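# Tighten two unmarked cover plate screws with cordless screwdriver

## Task

On the cover plate, find the two screws that carry no orange paint mark (these are the loose ones) and drive both in until they are tight, using the cordless screwdriver lying on the table, which runs while its trigger is squeezed; when you stop, the screwdriver has to be switched off.

## Robot and tools

Robot: two arms, left_arm and right_arm. Each ends in an identical five-finger right hand, so the hands are not mirror images and every hand axis and number means the same on both. The reference pages for the task can be viewed with show_instructions.

Scene frame: origin at table-top height, halfway between the nominal arm bases; +x points out over the table, +z up, and left_arm sits on the +y side. These names do not match image left or right. Positions are in metres.

Hand point: a point 0.05 m in front of each palm, where index pad and thumb tip meet in a pinch. Its +z runs along the straightened fingers (fingertips 0.06 to 0.07 m further), +y points out of the palm, and +x runs across the palm toward the little finger. A rigid bracket on the little-finger side of the wrist sticks out about 0.10 m across the palm and can strike things. Big turns about x or y can shift the point by up to about 2 cm.

execute_actions(actions, cameras): actions is a list of actions. Each action is a table of up to 15 rows; each row lasts one 1/30 s step, and a shorter table repeats its final row to fill 15 steps. Every row has 28 numbers in [-1, 1], always for both arms: left dx, dy, dz, rx, ry, rz; left little, ring, middle, index, thumb_bend, thumb_turn, force_limit, speed; then the same 14 for the right arm. The six pose numbers are an offset, along scene axes, from that arm's Hand target as it stood when the action began (not from the previous row); 1.0 equals 0.6 m or 180 degrees, and rx, ry, rz form one rotation vector turning about the Hand target position. Six zeros keep the arm at its Hand target. Sending the same offset in a new action moves it again. cameras lists which images to return: omitted, null or ["all"] gives all, [] none; an unknown name voids the call. An empty actions list just reports state.

Hand numbers are absolute targets, not offsets: fingers and thumb_bend +1 straight, -1 fully curled; thumb_turn +1 beside the palm, -1 swung in front of it. A pinch is roughly index -0.22, thumb_bend -0.75, thumb_turn -0.57. force_limit maps -1..+1 to about 0..10 N fingertip force (0..15 N for the two thumb motors), where a closing motor halts; speed maps -1..+1 from nearly still to a full stroke in 0.6 s. No value means leave unchanged: resend the hand's last executed eight numbers, or, if nothing was sent yet in this scene, its hand_measured six plus hand_force_limit and hand_speed. Objects 0.035 to 0.08 m thick can be wrapped with the thumb turned in beforehand; thinner ones, to about 0.025 m, go better closing the thumb first. To grip harder, raise force_limit and send a more closed target than hand_measured; to loosen, send a more open one. Close slowly (speed about -0.9 or below) for a gentle hold. A trigger is pressed by closing a finger onto it and released by opening it.

move(target, speed, blend, stop_force, zero, blocking, cameras): target is one 28-number row, or up to 15 rows that differ only in pose; every row's offsets count from the same starting Hand targets. Paths are straight, end together, last 0.5 to 10 s and do not avoid obstacles. speed: m/s, 0.002 to 0.5, default 0.25 (rotation up to twice that in rad/s), one value or one per target. blend: corner rounding in m for lists. stop_force: N, 4 to 80, ends an arm's path once its wrist sensor feels that much push against its travel; use it slowly when approaching contact, omit it when backing off a contact, and do not rely on it while the hand turns. zero (default true) re-zeroes before the move. blocking=false returns early and cannot be combined with stop_force. The result adds a move: line: done, off_target, moving, held, contact or fault, plus limits=paced (pose clipped) or limits=held (steps withheld).

wait(seconds 0 to 10) lets time run. stop brakes a running move. zoom_image(camera, region [x0, y0, x1, y1] pixels, max 504x504) magnifies a latest image. zero_wrist_force(arm) re-zeroes that sensor. finished_scene(scene) ends the scene, scene being the number of the current one; do it only once the screws are tight and the driver is off.

Cameras: cam_head_left, cam_head_right, cam_high (896x504), cam_left_wrist, cam_right_wrist (672x504).

Results give each hand point's end_effector_position, end_effector_quat_wxyz and velocities; Hand target (the commanded pose after clipping, the base for the next offsets); hand_measured, hand_stopped_by (moving, target, force, stalled, fault) and hand_load_n per motor in row order; joint positions and torques; Wrist force and torque along the hand point's own axes, plus the peak since the last report. Each step the controller keeps the commanded pose within 100 mm and 16 degrees of the measured one, so targets may lag. A pose unreachable line means the clearance check blocked an arm that would come too close to the other.

Avoid: net force near 150 N on an arm or joint torque at its limit (pan and lift 297, elbow 135, wrists 48.6 N m), which freezes the arm 10 s; pressing firmly past contact, since arms are stiff; arms touching each other; dropping or flinging the screwdriver; letting anything leave the table; overloading fingers; and long stretched or straining poses that heat motors (MOTOR HOT, then a braked stop at 85 °C). Loose objects may occasionally be nudged.

Each tool is called after "Request:" as name([rows], argument=value, ...), one row to a line, values as JSON.

Reference images:

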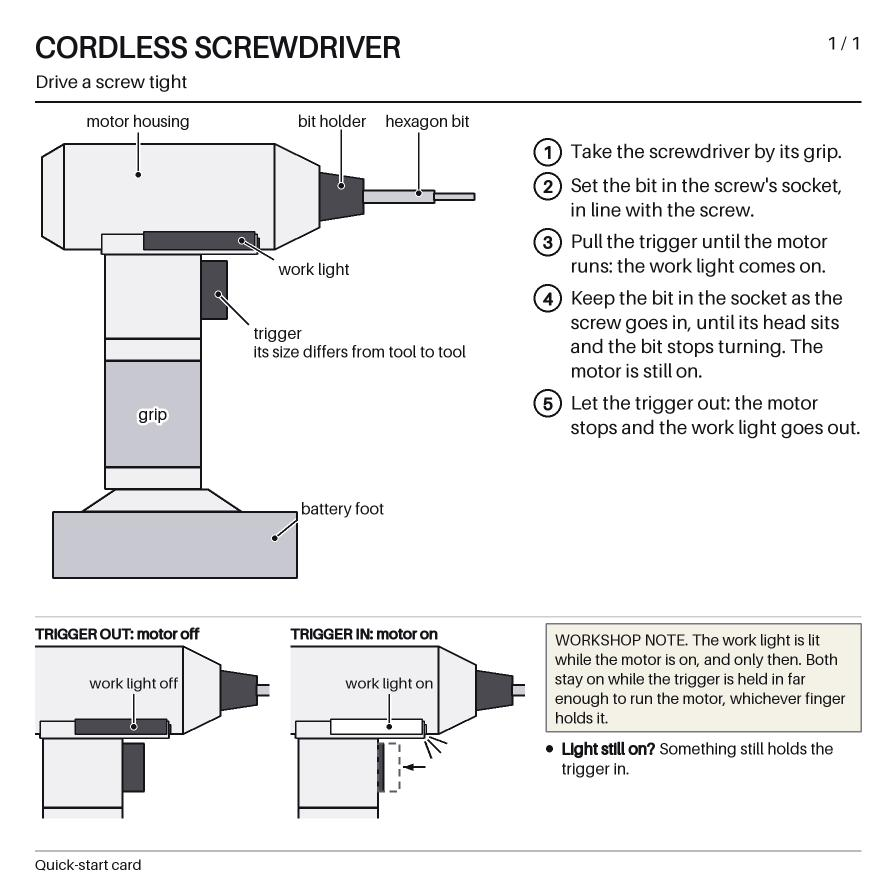

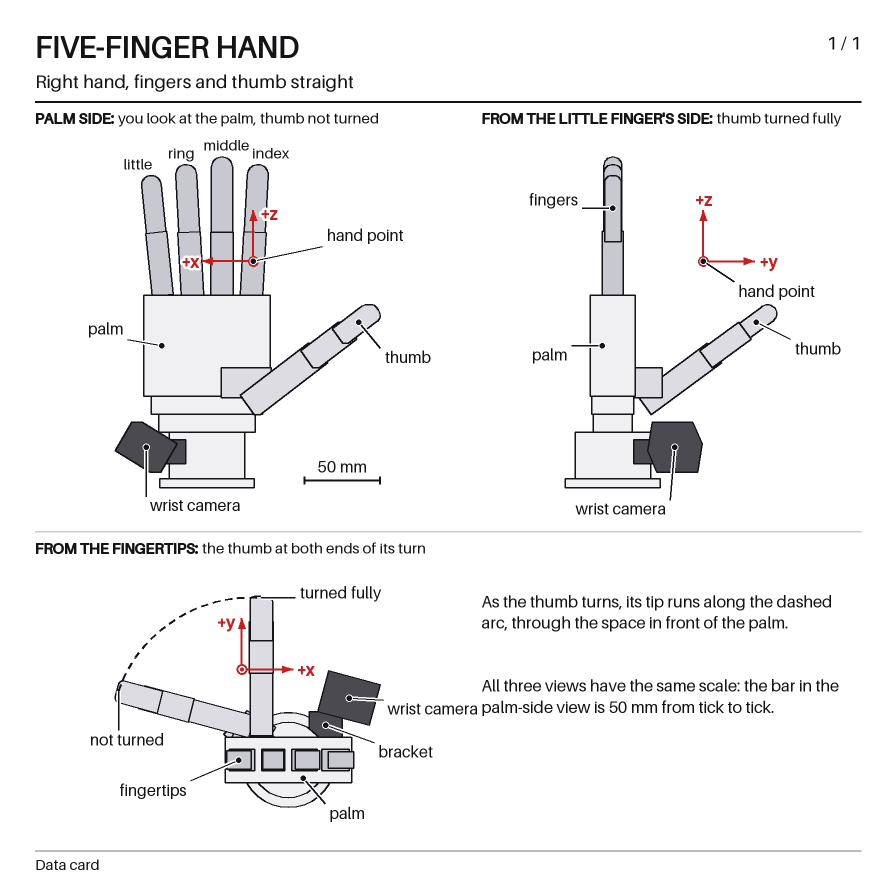

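## Session

Request:
execute_actions(actions=[])

Scene clock: 0.00 s.
left_arm: end_effector_position=(+0.2956, +0.1548, +0.3895) hand_measured=(+1.000, +1.000, +1.000, +1.000, +1.000, +1.000) hand_load_n=(+0.0, +0.0, +0.0, +0.0, +0.0, +0.0) hand_stopped_by=(target, target, target, target, target, target) hand_force_limit=0.00 hand_speed=-0.80 end_effector_quat_wxyz=(-0.069, +0.198, +0.799, -0.564) end_effector_velocity=(+0.000, +0.000, +0.000) end_effector_angular_velocity=(+0.000, +0.000, +0.000) | right_arm: end_effector_position=(+1.0799, -0.1479, +0.3186) hand_measured=(+1.000, +1.000, +1.000, +1.000, +1.000, +1.000) hand_load_n=(+0.0, +0.0, +0.0, +0.0, +0.0, +0.0) hand_stopped_by=(target, target, target, target, target, target) hand_force_limit=0.00 hand_speed=-0.80 end_effector_quat_wxyz=(+0.236, +0.829, +0.357, +0.359) end_effector_velocity=(+0.000, +0.000, +0.000) end_effector_angular_velocity=(+0.000, -0.001, +0.000)
Joint positions: left_arm=[-0.786 -1.589 1.895 0.482 2.618 -2.305] | right_arm=[0.489 -0.541 0.461 0.906 2.111 1.091]
Joint velocities: left_arm=[0 0 0 0 0 0.001] | right_arm=[0 0 0 -0.001 0 0]
Joint torques (N m): no reading
Wrist force (N): no reading
Wrist torque (N m): no reading
Wrist force, peak (N): no reading
Hand target: left_arm +0.2956, +0.1548, +0.3895; -0.069, +0.198, +0.799, -0.564 | right_arm +1.0799, -0.1479, +0.3186; +0.236, +0.829, +0.357, +0.359

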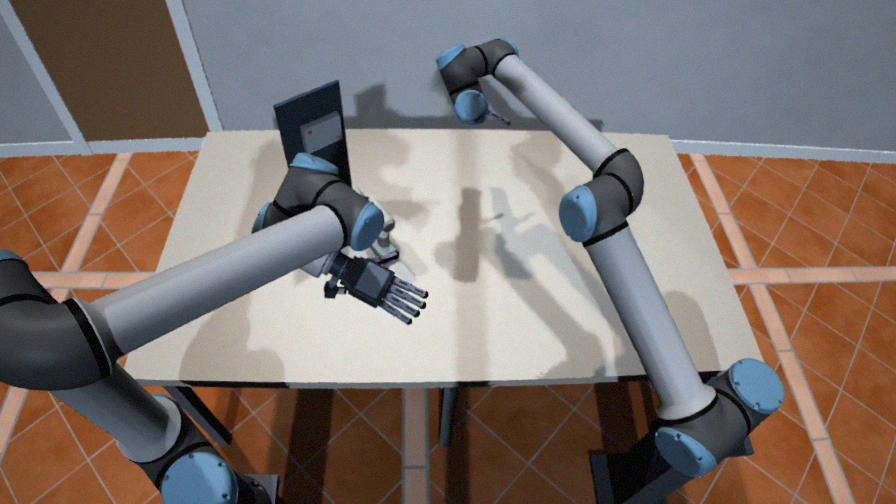

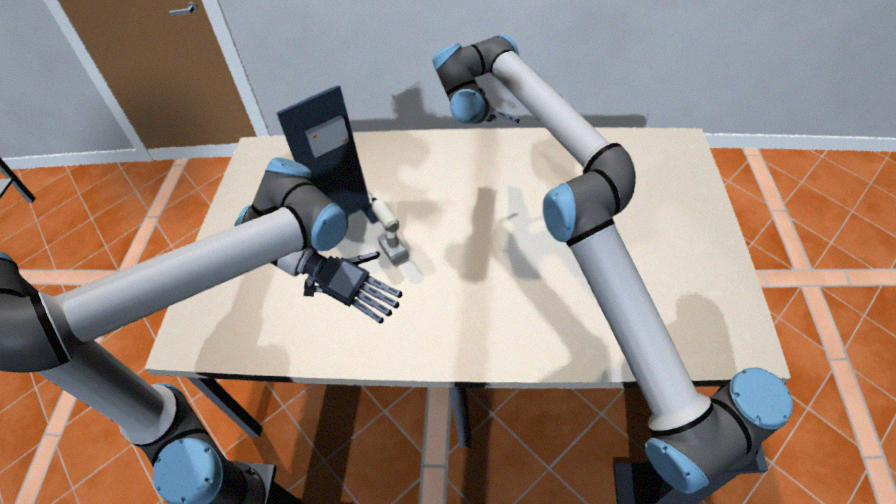

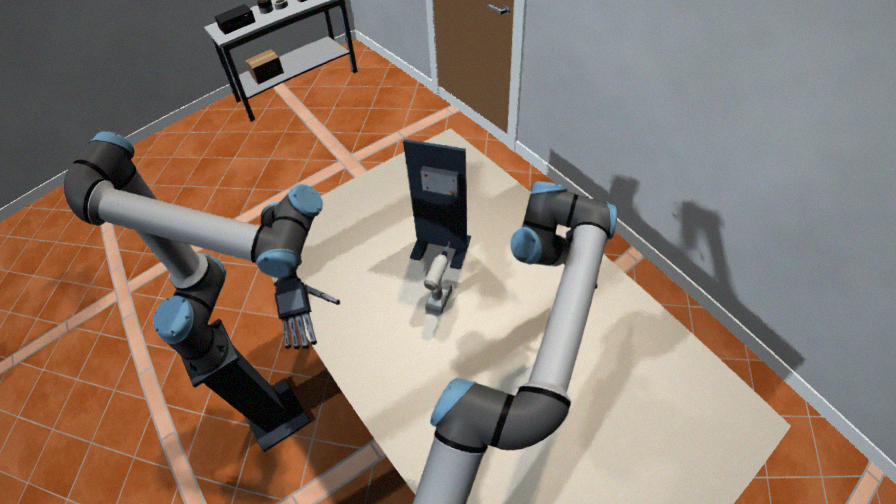

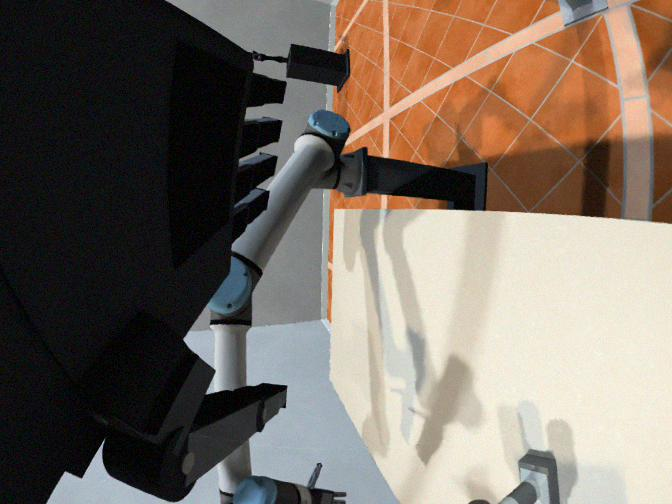

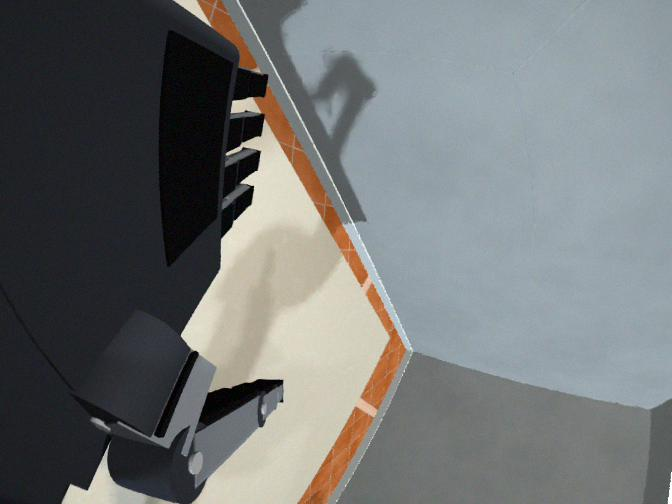

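Request:
zoom_image(camera="cam_high", region=[380, 130, 500, 350])

Request:
zoom_image(camera="cam_head_right", region=[260, 80, 440, 290])

Request:
zoom_image(camera="cam_head_left", region=[260, 70, 440, 290])

Request:
zoom_image(camera="cam_left_wrist", region=[432, 404, 672, 504])

Scaled by 2.291.

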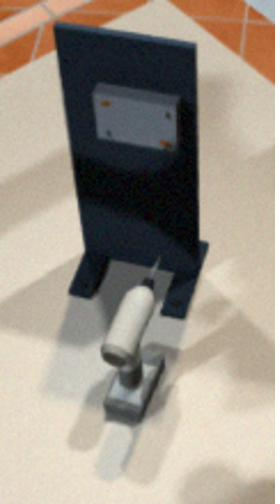

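Scaled by 2.400.

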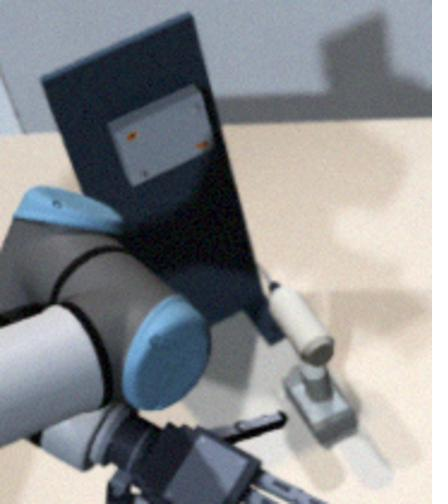

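Scaled by 2.291.

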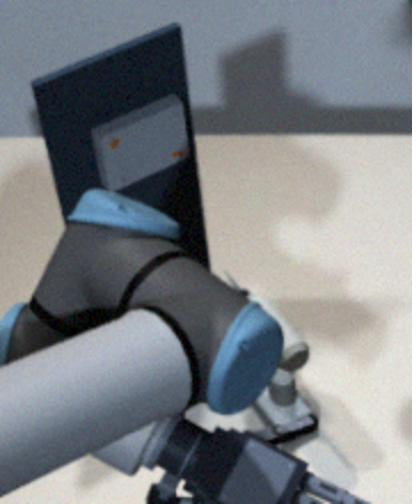

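Scaled by 2.100 from the camera's 672x504 image, which has a finer 960x720 frame.

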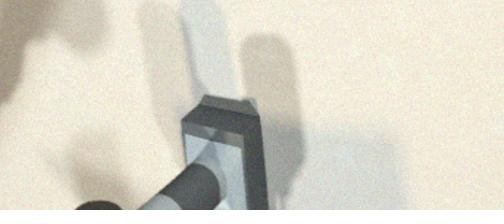

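Request:
move(target=[0,0.4,0.35,0,0,0,1,1,1,1,1,1,0,-0.8,-0.4,-0.3,0.2,0,0,0,1,1,1,1,1,1,0,-0.8], cameras=["cam_head_left","cam_head_right","cam_high"])

Scene clock: 2.37 s.
left_arm: end_effector_position=(+0.2958, +0.3000, +0.5177) hand_measured=(+1.000, +1.000, +1.000, +1.000, +1.000, +1.000) hand_load_n=(+0.0, +0.0, +0.0, +0.0, +0.0, -0.5) hand_stopped_by=(target, target, target, target, target, target) hand_force_limit=0.00 hand_speed=-0.80 end_effector_quat_wxyz=(-0.066, +0.195, +0.799, -0.565) end_effector_velocity=(-0.001, +0.000, +0.000) end_effector_angular_velocity=(+0.001, +0.002, -0.001) | right_arm: end_effector_position=(+0.9044, -0.2798, +0.4058) hand_measured=(+1.000, +1.000, +1.000, +1.000, +1.000, +1.000) hand_load_n=(+0.0, +0.0, +0.0, +0.0, +0.0, +0.0) hand_stopped_by=(target, target, target, target, target, target) hand_force_limit=0.00 hand_speed=-0.80 end_effector_quat_wxyz=(+0.236, +0.829, +0.357, +0.359) end_effector_velocity=(-0.001, +0.000, -0.001) end_effector_angular_velocity=(-0.001, +0.001, +0.000)
Joint positions: left_arm=[-0.51 -1.635 1.796 1.102 2.762 -1.779] | right_arm=[0.462 -1.049 1.192 0.672 2.092 1.069]
Joint velocities: left_arm=[-0.001 0 0 0.001 0 -0.001] | right_arm=[0 0 0.001 0 0 0]
Joint torques (N m): left_arm=[-13.67 -40.19 -24.2 7.03 -0.45 3.39] | right_arm=[15.13 -95.04 -31.95 3.93 1.78 1.17]
Wrist force (N): left_arm=[0.1 0.0 -0.2] | right_arm=[0.2 0.1 0.3]
Wrist torque (N m): left_arm=[0.01 0.02 0.00] | right_arm=[-0.01 -0.03 0.03]
Wrist force, peak (N): left_arm=[4.1 -6.6 -7.6] | right_arm=[1.4 -0.6 2.4]
Hand target: left_arm +0.2957, +0.3000, +0.5177; -0.066, +0.195, +0.799, -0.565 | right_arm +0.9042, -0.2797, +0.4058; +0.236, +0.829, +0.357, +0.359
Off the commanded pose: left_arm 0.125 m, 1 deg | right_arm 0.087 m, 0 deg.
move: held (left_arm; a check stopped the path), off_target (right_arm; braked when a check withheld steps of left_arm); limits=held
pose unreachable (left arm): on one or more control steps of this call, first in action 0 (counted from 0), this arm could not follow its commanded pose, so it was not sent that pose on those steps. It may still have moved: this result reports where it is.
cause: moving toward the commanded pose would bring two parts of the arm too close to each other (joints 4 (wrist 1) to 6 (wrist 3) lie between them).
Images, in order (width x height): cam_head_left 896x504, cam_head_right 896x504, cam_high 896x504.

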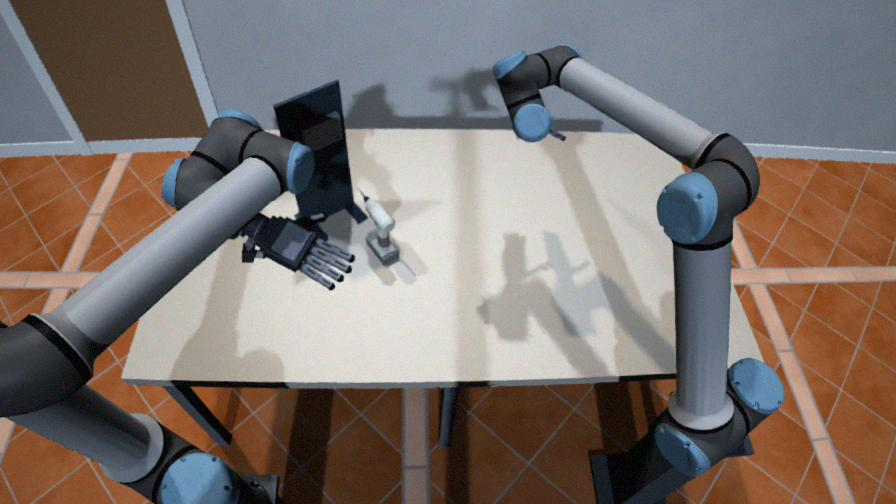

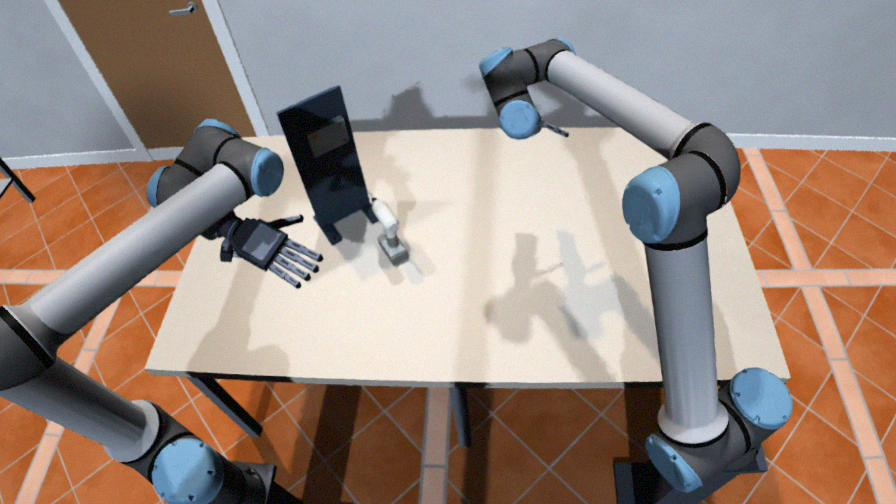

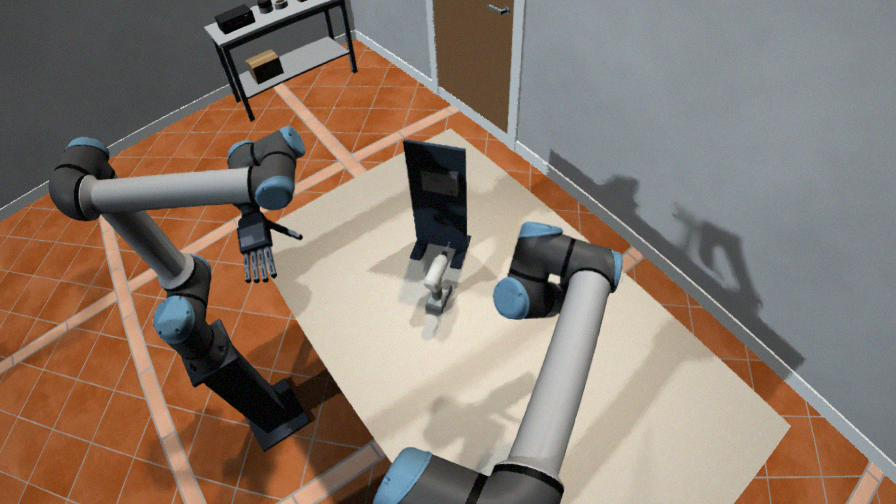

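Request:
move(target=[0,0,0,0,0,0,1,1,1,1,1,1,0,-0.8,-0.59,0.30,-0.093,-0.656,-0.282,0.374,1,1,1,1,1,1,0,-0.8], speed=0.4)

Scene clock: 7.80 s.
left_arm: end_effector_position=(+0.2957, +0.3000, +0.5177) hand_measured=(+1.000, +1.000, +1.000, +1.000, +1.000, +1.000) hand_load_n=(+0.0, +0.0, +0.0, -0.5, +0.0, +0.0) hand_stopped_by=(target, target, target, target, target, target) hand_force_limit=0.00 hand_speed=-0.80 end_effector_quat_wxyz=(-0.066, +0.195, +0.799, -0.565) end_effector_velocity=(+0.000, +0.001, +0.000) end_effector_angular_velocity=(+0.000, +0.000, +0.002) | right_arm: end_effector_position=(+0.5504, -0.0998, +0.3496) hand_measured=(+1.000, +1.000, +1.000, +1.000, +1.000, +1.000) hand_load_n=(+0.0, +0.0, +0.0, +0.0, +0.0, +0.0) hand_stopped_by=(target, target, target, target, target, target) hand_force_limit=0.00 hand_speed=-0.80 end_effector_quat_wxyz=(+0.675, -0.212, +0.674, +0.211) end_effector_velocity=(+0.000, +0.000, +0.000) end_effector_angular_velocity=(-0.002, -0.001, +0.001)
Joint positions: left_arm=[-0.51 -1.635 1.796 1.102 2.762 -1.779] | right_arm=[0.589 -1.537 2.207 -0.67 1.612 -1.572]
Joint velocities: left_arm=[0.001 0 0 -0.001 0 -0.001] | right_arm=[0 0 0 0 -0.001 -0.002]
Joint torques (N m): left_arm=[7.75 -42.97 -38.99 5.07 0.77 3.58] | right_arm=[7.18 -36.55 -34.16 -3.51 -0.58 -1.52]
Wrist force (N): left_arm=[0.6 -0.2 -0.4] | right_arm=[0.7 0.2 0.0]
Wrist torque (N m): left_arm=[-0.02 -0.05 0.01] | right_arm=[-0.15 0.05 -0.06]
Wrist force, peak (N): left_arm=[0.6 -0.2 -0.4] | right_arm=[0.8 1.2 0.8]
Hand target: left_arm +0.2957, +0.3000, +0.5177; -0.066, +0.195, +0.799, -0.565 | right_arm +0.5503, -0.0998, +0.3495; +0.675, -0.212, +0.674, +0.211
Off the commanded pose: left_arm 0.000 m, 0 deg | right_arm 0.000 m, 0 deg.
move: done

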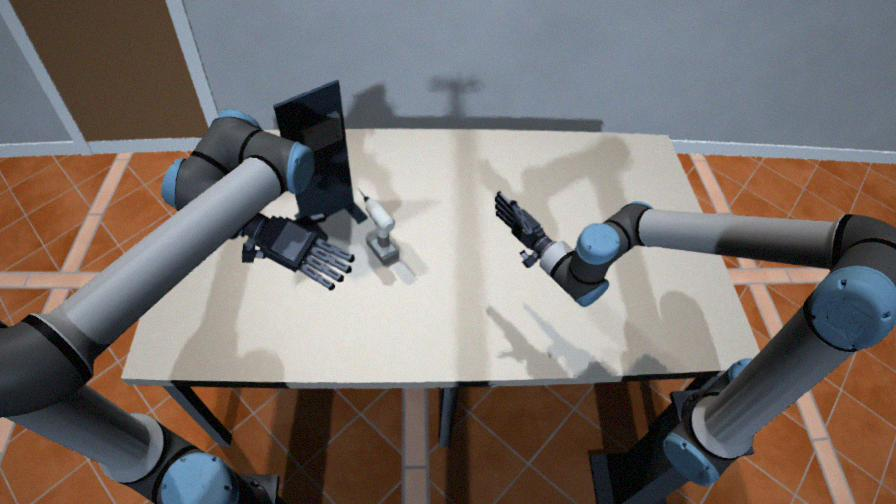

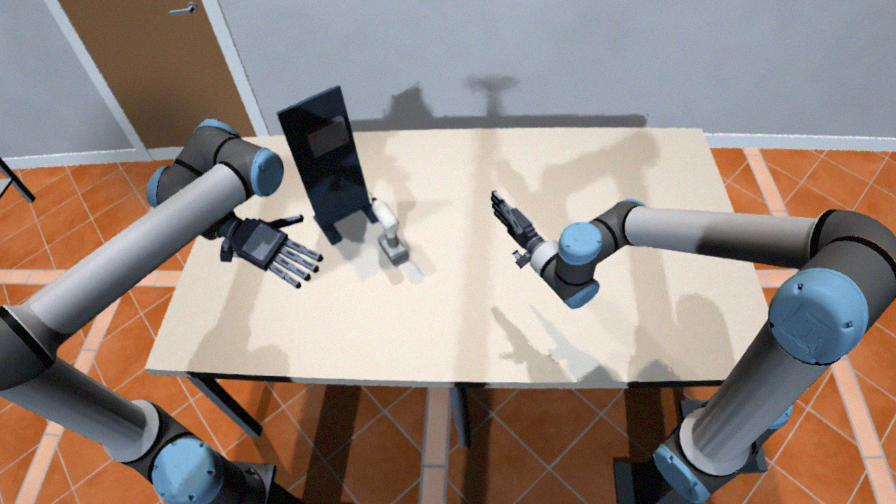

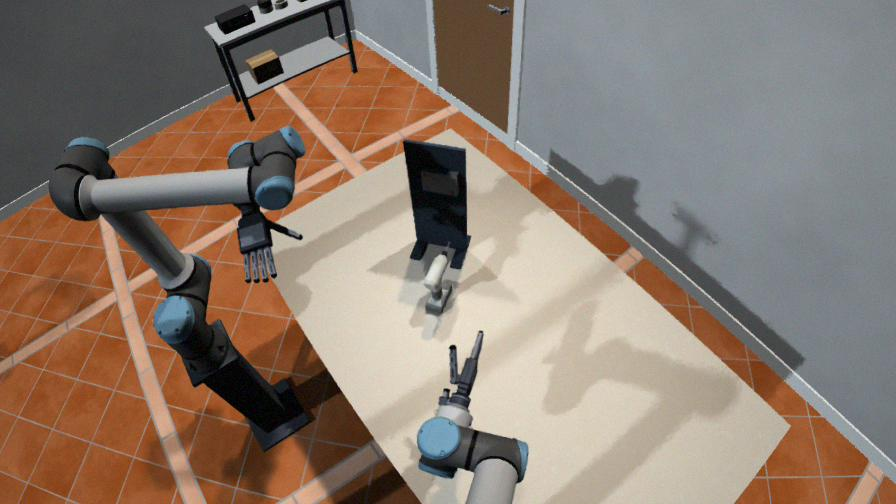

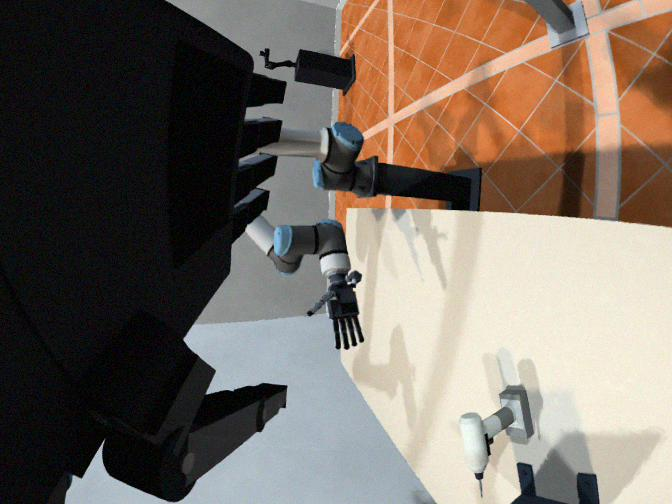

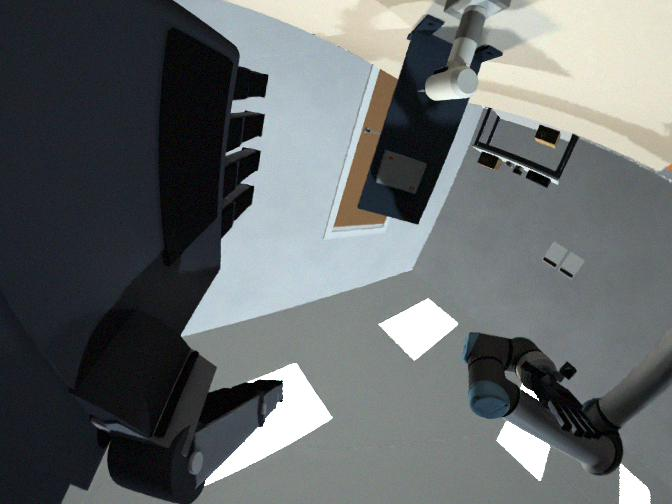

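Request:
zoom_image(camera="cam_right_wrist", region=[330, 0, 550, 240])

Request:
zoom_image(camera="cam_left_wrist", region=[420, 340, 660, 504])

Request:
zoom_image(camera="cam_head_left", region=[280, 130, 460, 310])

Request:
zoom_image(camera="cam_head_right", region=[260, 80, 460, 290])

Scaled by 2.100 from the camera's 672x504 image, which has a finer 960x720 frame.

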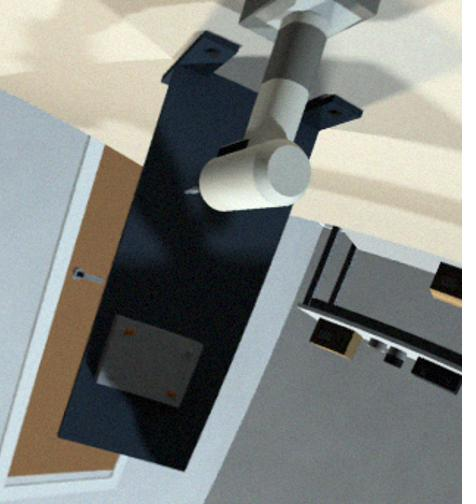

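Scaled by 2.100 from the camera's 672x504 image, which has a finer 960x720 frame.

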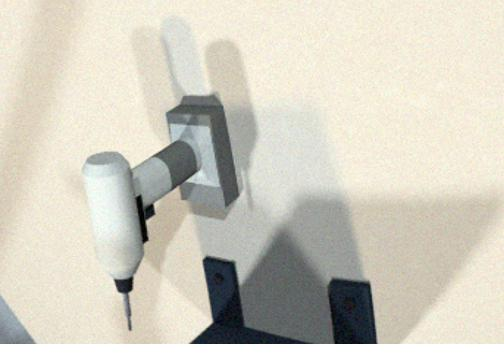

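Scaled by 2.800.

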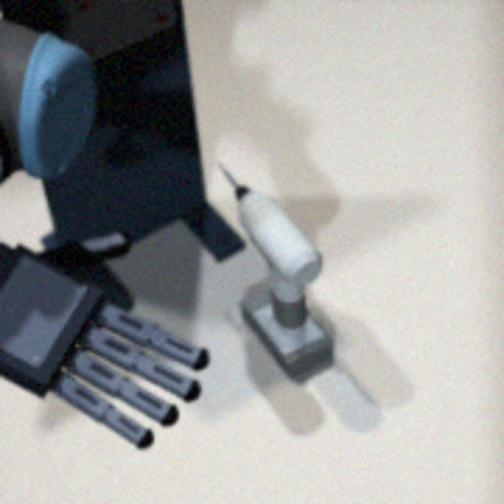

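Scaled by 2.400.

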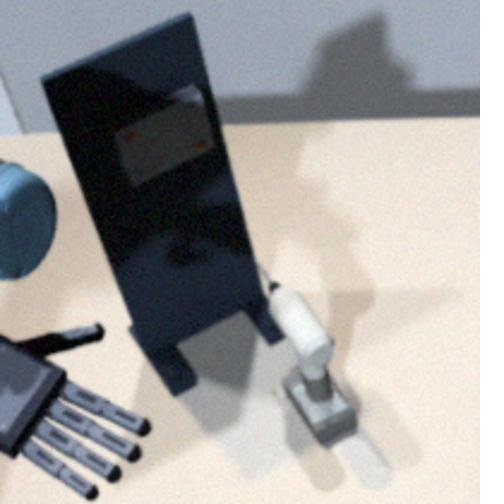

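Request:
move(target=[0,0,0,0,0,0,1,1,1,1,1,1,0,-0.8,0.083,0.25,-0.25,0,0,0,1,1,1,1,1,-1,0,-0.2], speed=0.25)

Request:
zoom_image(camera="cam_head_left", region=[280, 130, 480, 310])

Request:
zoom_image(camera="cam_high", region=[380, 200, 520, 400])

Request:
zoom_image(camera="cam_right_wrist", region=[200, 0, 600, 300])

Scene clock: 11.60 s.
left_arm: end_effector_position=(+0.2957, +0.3000, +0.5177) hand_measured=(+1.000, +1.000, +1.000, +1.000, +1.000, +1.000) hand_load_n=(+0.0, +0.0, +0.0, +0.0, +0.0, -0.5) hand_stopped_by=(target, target, target, target, target, target) hand_force_limit=0.00 hand_speed=-0.80 end_effector_quat_wxyz=(-0.066, +0.195, +0.799, -0.565) end_effector_velocity=(+0.000, +0.000, +0.000) end_effector_angular_velocity=(+0.000, +0.000, +0.000) | right_arm: end_effector_position=(+0.6001, +0.0503, +0.1999) hand_measured=(+1.000, +1.000, +1.000, +1.000, +1.000, -1.000) hand_load_n=(+0.0, +0.0, +0.0, +0.0, +0.0, +0.0) hand_stopped_by=(target, target, target, target, target, target) hand_force_limit=0.00 hand_speed=-0.20 end_effector_quat_wxyz=(+0.675, -0.212, +0.674, +0.211) end_effector_velocity=(+0.000, +0.000, +0.002) end_effector_angular_velocity=(+0.002, -0.001, +0.000)
Joint positions: left_arm=[-0.51 -1.635 1.796 1.102 2.762 -1.779] | right_arm=[0.734 -1.116 2.001 -0.886 1.757 -1.573]
Joint velocities: left_arm=[0 0 0 0 0 0] | right_arm=[0 -0.002 0 0 0 0]
Joint torques (N m): left_arm=[7.82 -38.1 -49.47 4.88 1.41 3.69] | right_arm=[-15.03 -59.74 -33.5 -2.78 -0.64 -1.08]
Wrist force (N): left_arm=[0.3 0.0 0.1] | right_arm=[0.9 0.3 -0.2]
Wrist torque (N m): left_arm=[-0.02 -0.02 0.01] | right_arm=[-0.11 0.04 -0.07]
Wrist force, peak (N): left_arm=[0.1 0.6 -0.7] | right_arm=[2.7 1.1 1.0]
Hand target: left_arm +0.2957, +0.3000, +0.5177; -0.066, +0.195, +0.799, -0.565 | right_arm +0.6001, +0.0503, +0.1999; +0.675, -0.212, +0.674, +0.211
Off the commanded pose: left_arm 0.000 m, 0 deg | right_arm 0.000 m, 0 deg.
move: done

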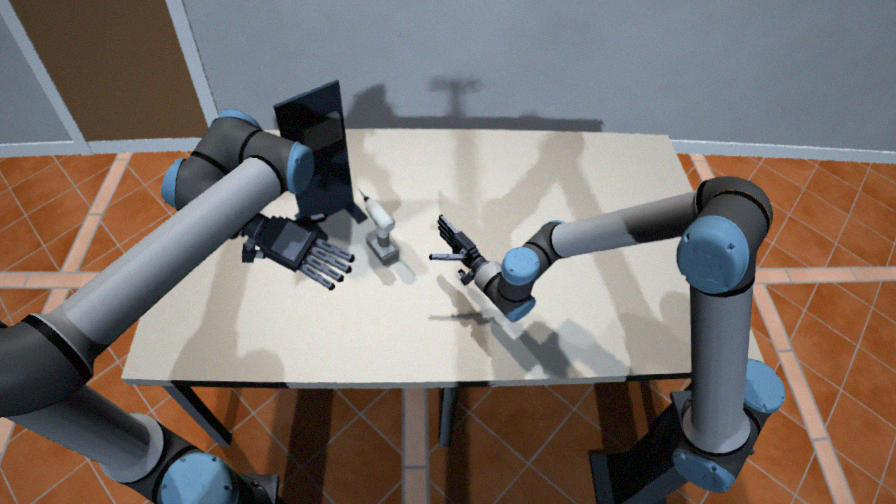

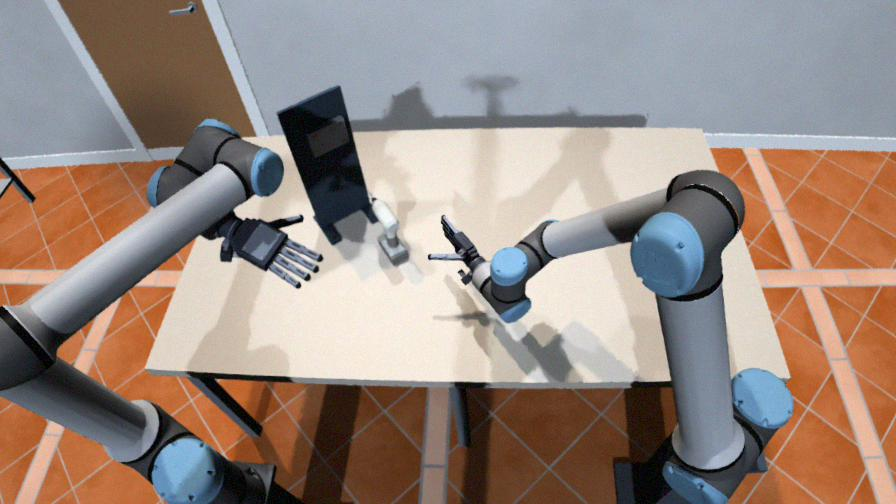

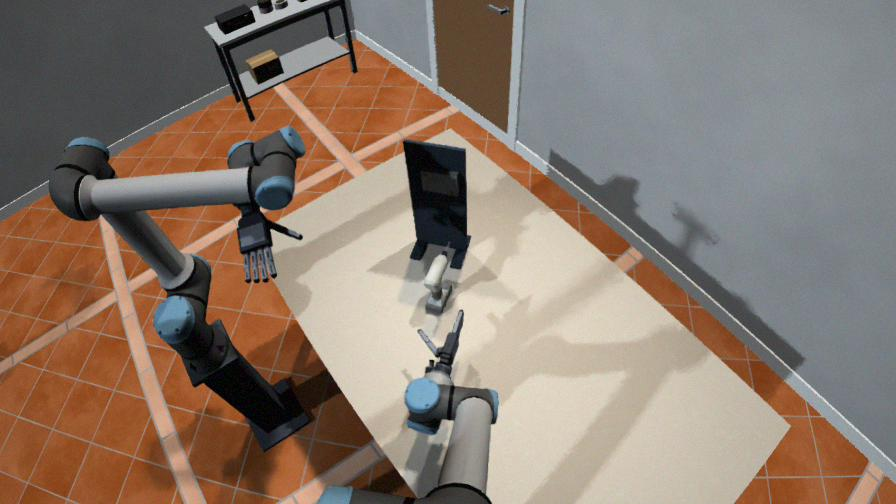

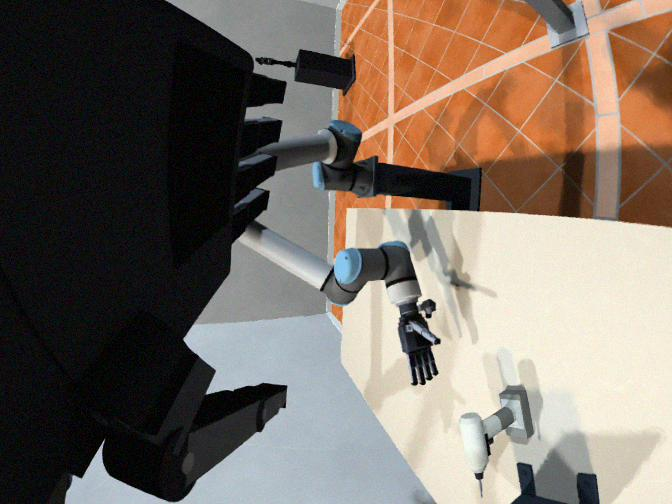

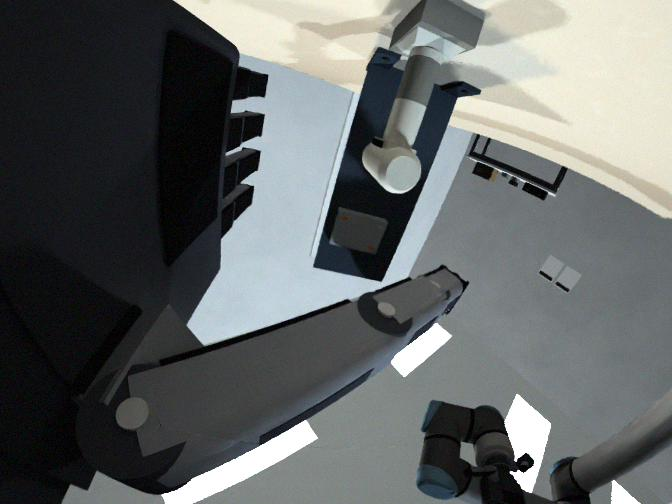

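Scaled by 2.520.

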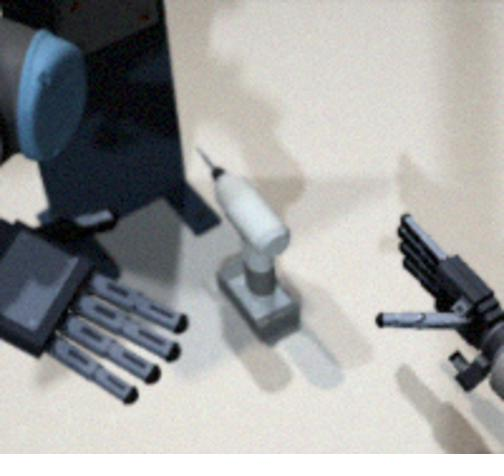

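Scaled by 2.520.

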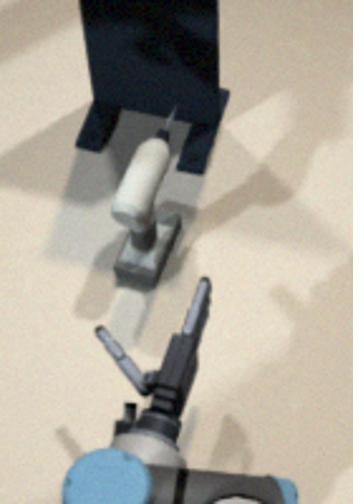

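Scaled by 1.260 from the camera's 672x504 image, which has a finer 960x720 frame.

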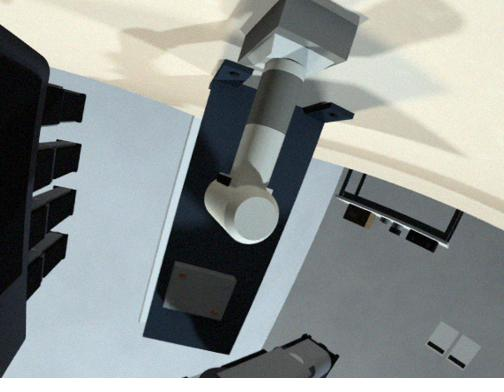

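Request:
move(target=[0,0,0,0,0,0,1,1,1,1,1,1,0,-0.8,-0.117,0.242,-0.117,0,0,0,1,1,1,1,1,-1,0,-0.2], speed=0.25)

Request:
zoom_image(camera="cam_head_left", region=[320, 160, 460, 310])

Request:
zoom_image(camera="cam_high", region=[370, 220, 490, 380])

Request:
zoom_image(camera="cam_right_wrist", region=[200, 0, 600, 300])

Request:
zoom_image(camera="cam_left_wrist", region=[420, 340, 620, 504])

Scene clock: 13.77 s.
left_arm: end_effector_position=(+0.2957, +0.3000, +0.5177) hand_measured=(+1.000, +1.000, +1.000, +1.000, +1.000, +1.000) hand_load_n=(+0.0, +0.0, +0.0, +0.0, +0.0, +0.0) hand_stopped_by=(target, target, target, target, target, target) hand_force_limit=0.00 hand_speed=-0.80 end_effector_quat_wxyz=(-0.066, +0.195, +0.799, -0.565) end_effector_velocity=(+0.000, +0.000, +0.000) end_effector_angular_velocity=(+0.000, +0.000, +0.000) | right_arm: end_effector_position=(+0.5300, +0.1954, +0.1298) hand_measured=(+1.000, +1.000, +1.000, +1.000, +1.000, -1.000) hand_load_n=(+0.0, +0.0, +0.5, +0.0, +0.0, -0.5) hand_stopped_by=(target, target, target, target, target, target) hand_force_limit=0.00 hand_speed=-0.20 end_effector_quat_wxyz=(+0.675, -0.213, +0.674, +0.211) end_effector_velocity=(+0.000, +0.000, +0.001) end_effector_angular_velocity=(+0.002, -0.001, +0.000)
Joint positions: left_arm=[-0.51 -1.635 1.796 1.102 2.762 -1.779] | right_arm=[0.947 -0.905 1.794 -0.89 1.969 -1.573]
Joint velocities: left_arm=[0 0.001 0 0 0 0] | right_arm=[0 0 -0.001 -0.001 0 0]
Joint torques (N m): left_arm=[9.21 -36.09 -48.87 4.83 2.33 3.7] | right_arm=[9.07 -77.57 -32.74 -5.15 0.74 0.31]
Wrist force (N): left_arm=[-0.2 -0.2 0.3] | right_arm=[0.9 0.1 -0.2]
Wrist torque (N m): left_arm=[-0.06 0.04 -0.03] | right_arm=[-0.15 0.04 -0.08]
Wrist force, peak (N): left_arm=[-0.2 0.1 -0.7] | right_arm=[1.6 2.6 -0.2]
Hand target: left_arm +0.2957, +0.3000, +0.5177; -0.066, +0.195, +0.799, -0.565 | right_arm +0.5300, +0.1955, +0.1299; +0.675, -0.212, +0.674, +0.211
Off the commanded pose: left_arm 0.000 m, 0 deg | right_arm 0.000 m, 0 deg.
move: done

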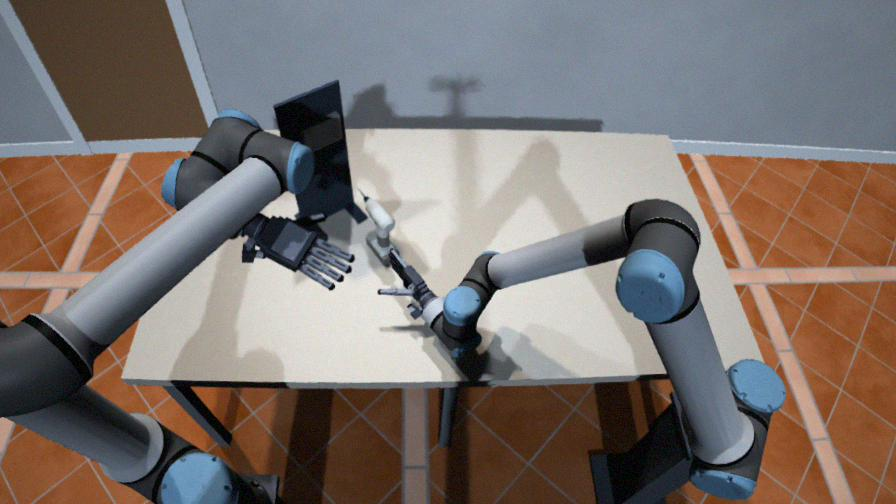

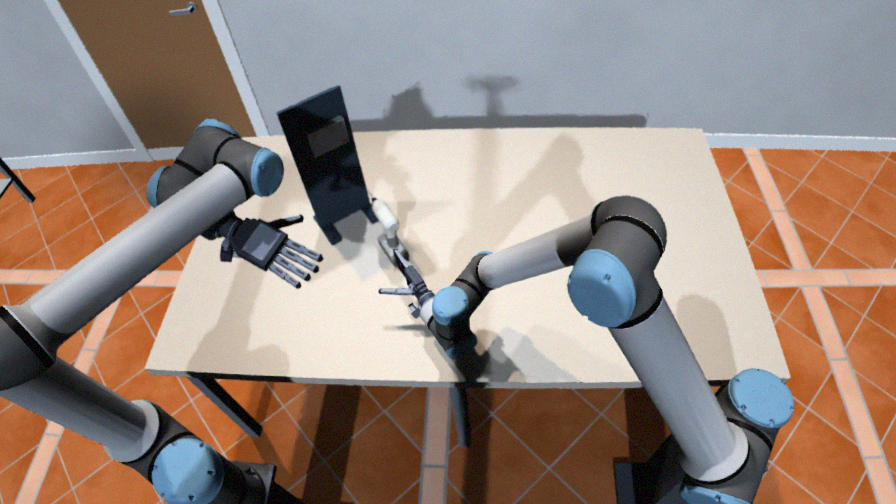

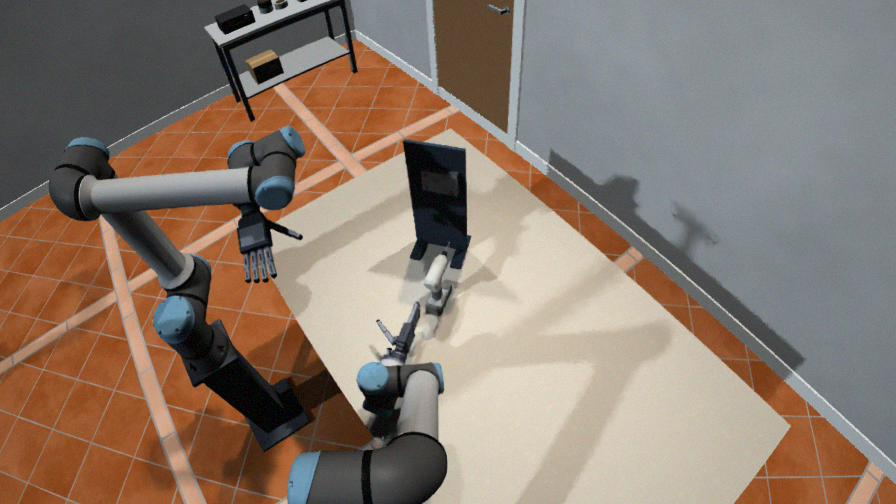

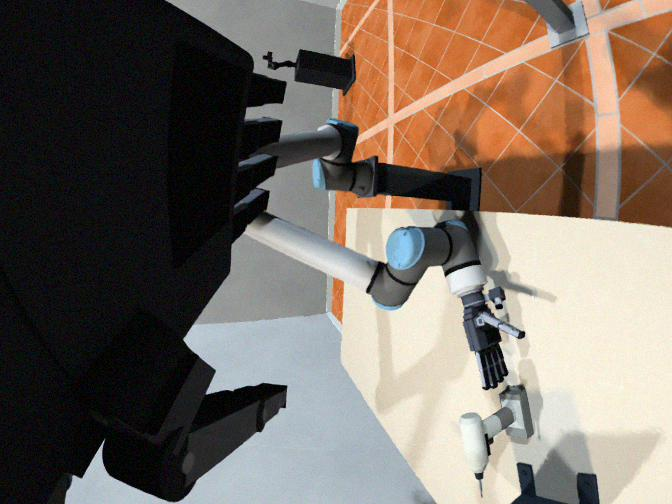

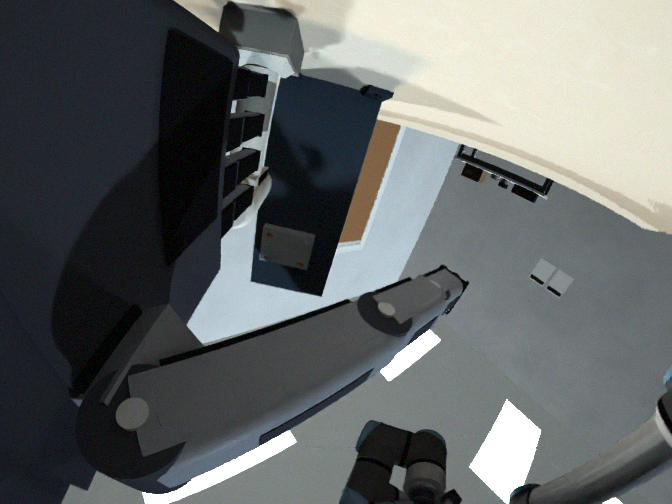

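Scaled by 3.360.

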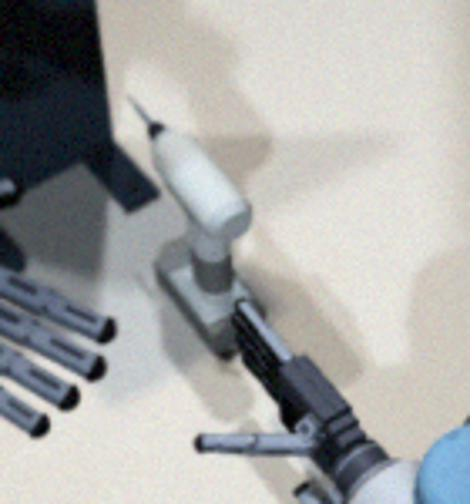

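Scaled by 3.150.

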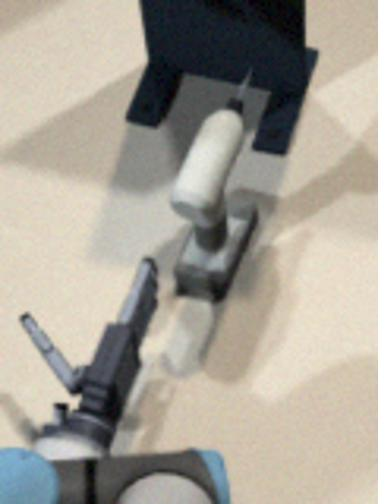

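Scaled by 1.260 from the camera's 672x504 image, which has a finer 960x720 frame.

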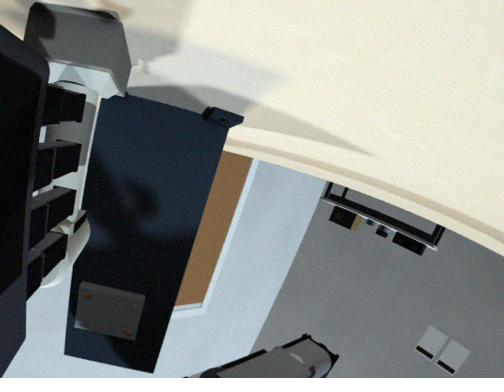

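Scaled by 2.520 from the camera's 672x504 image, which has a finer 960x720 frame.

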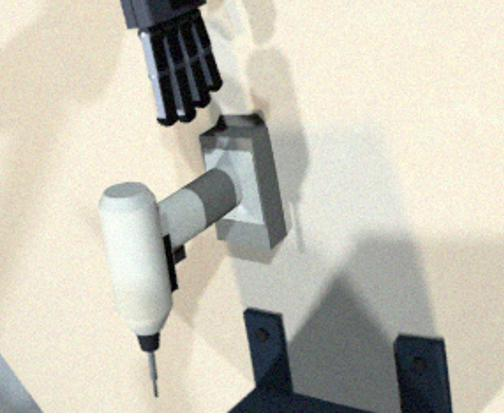

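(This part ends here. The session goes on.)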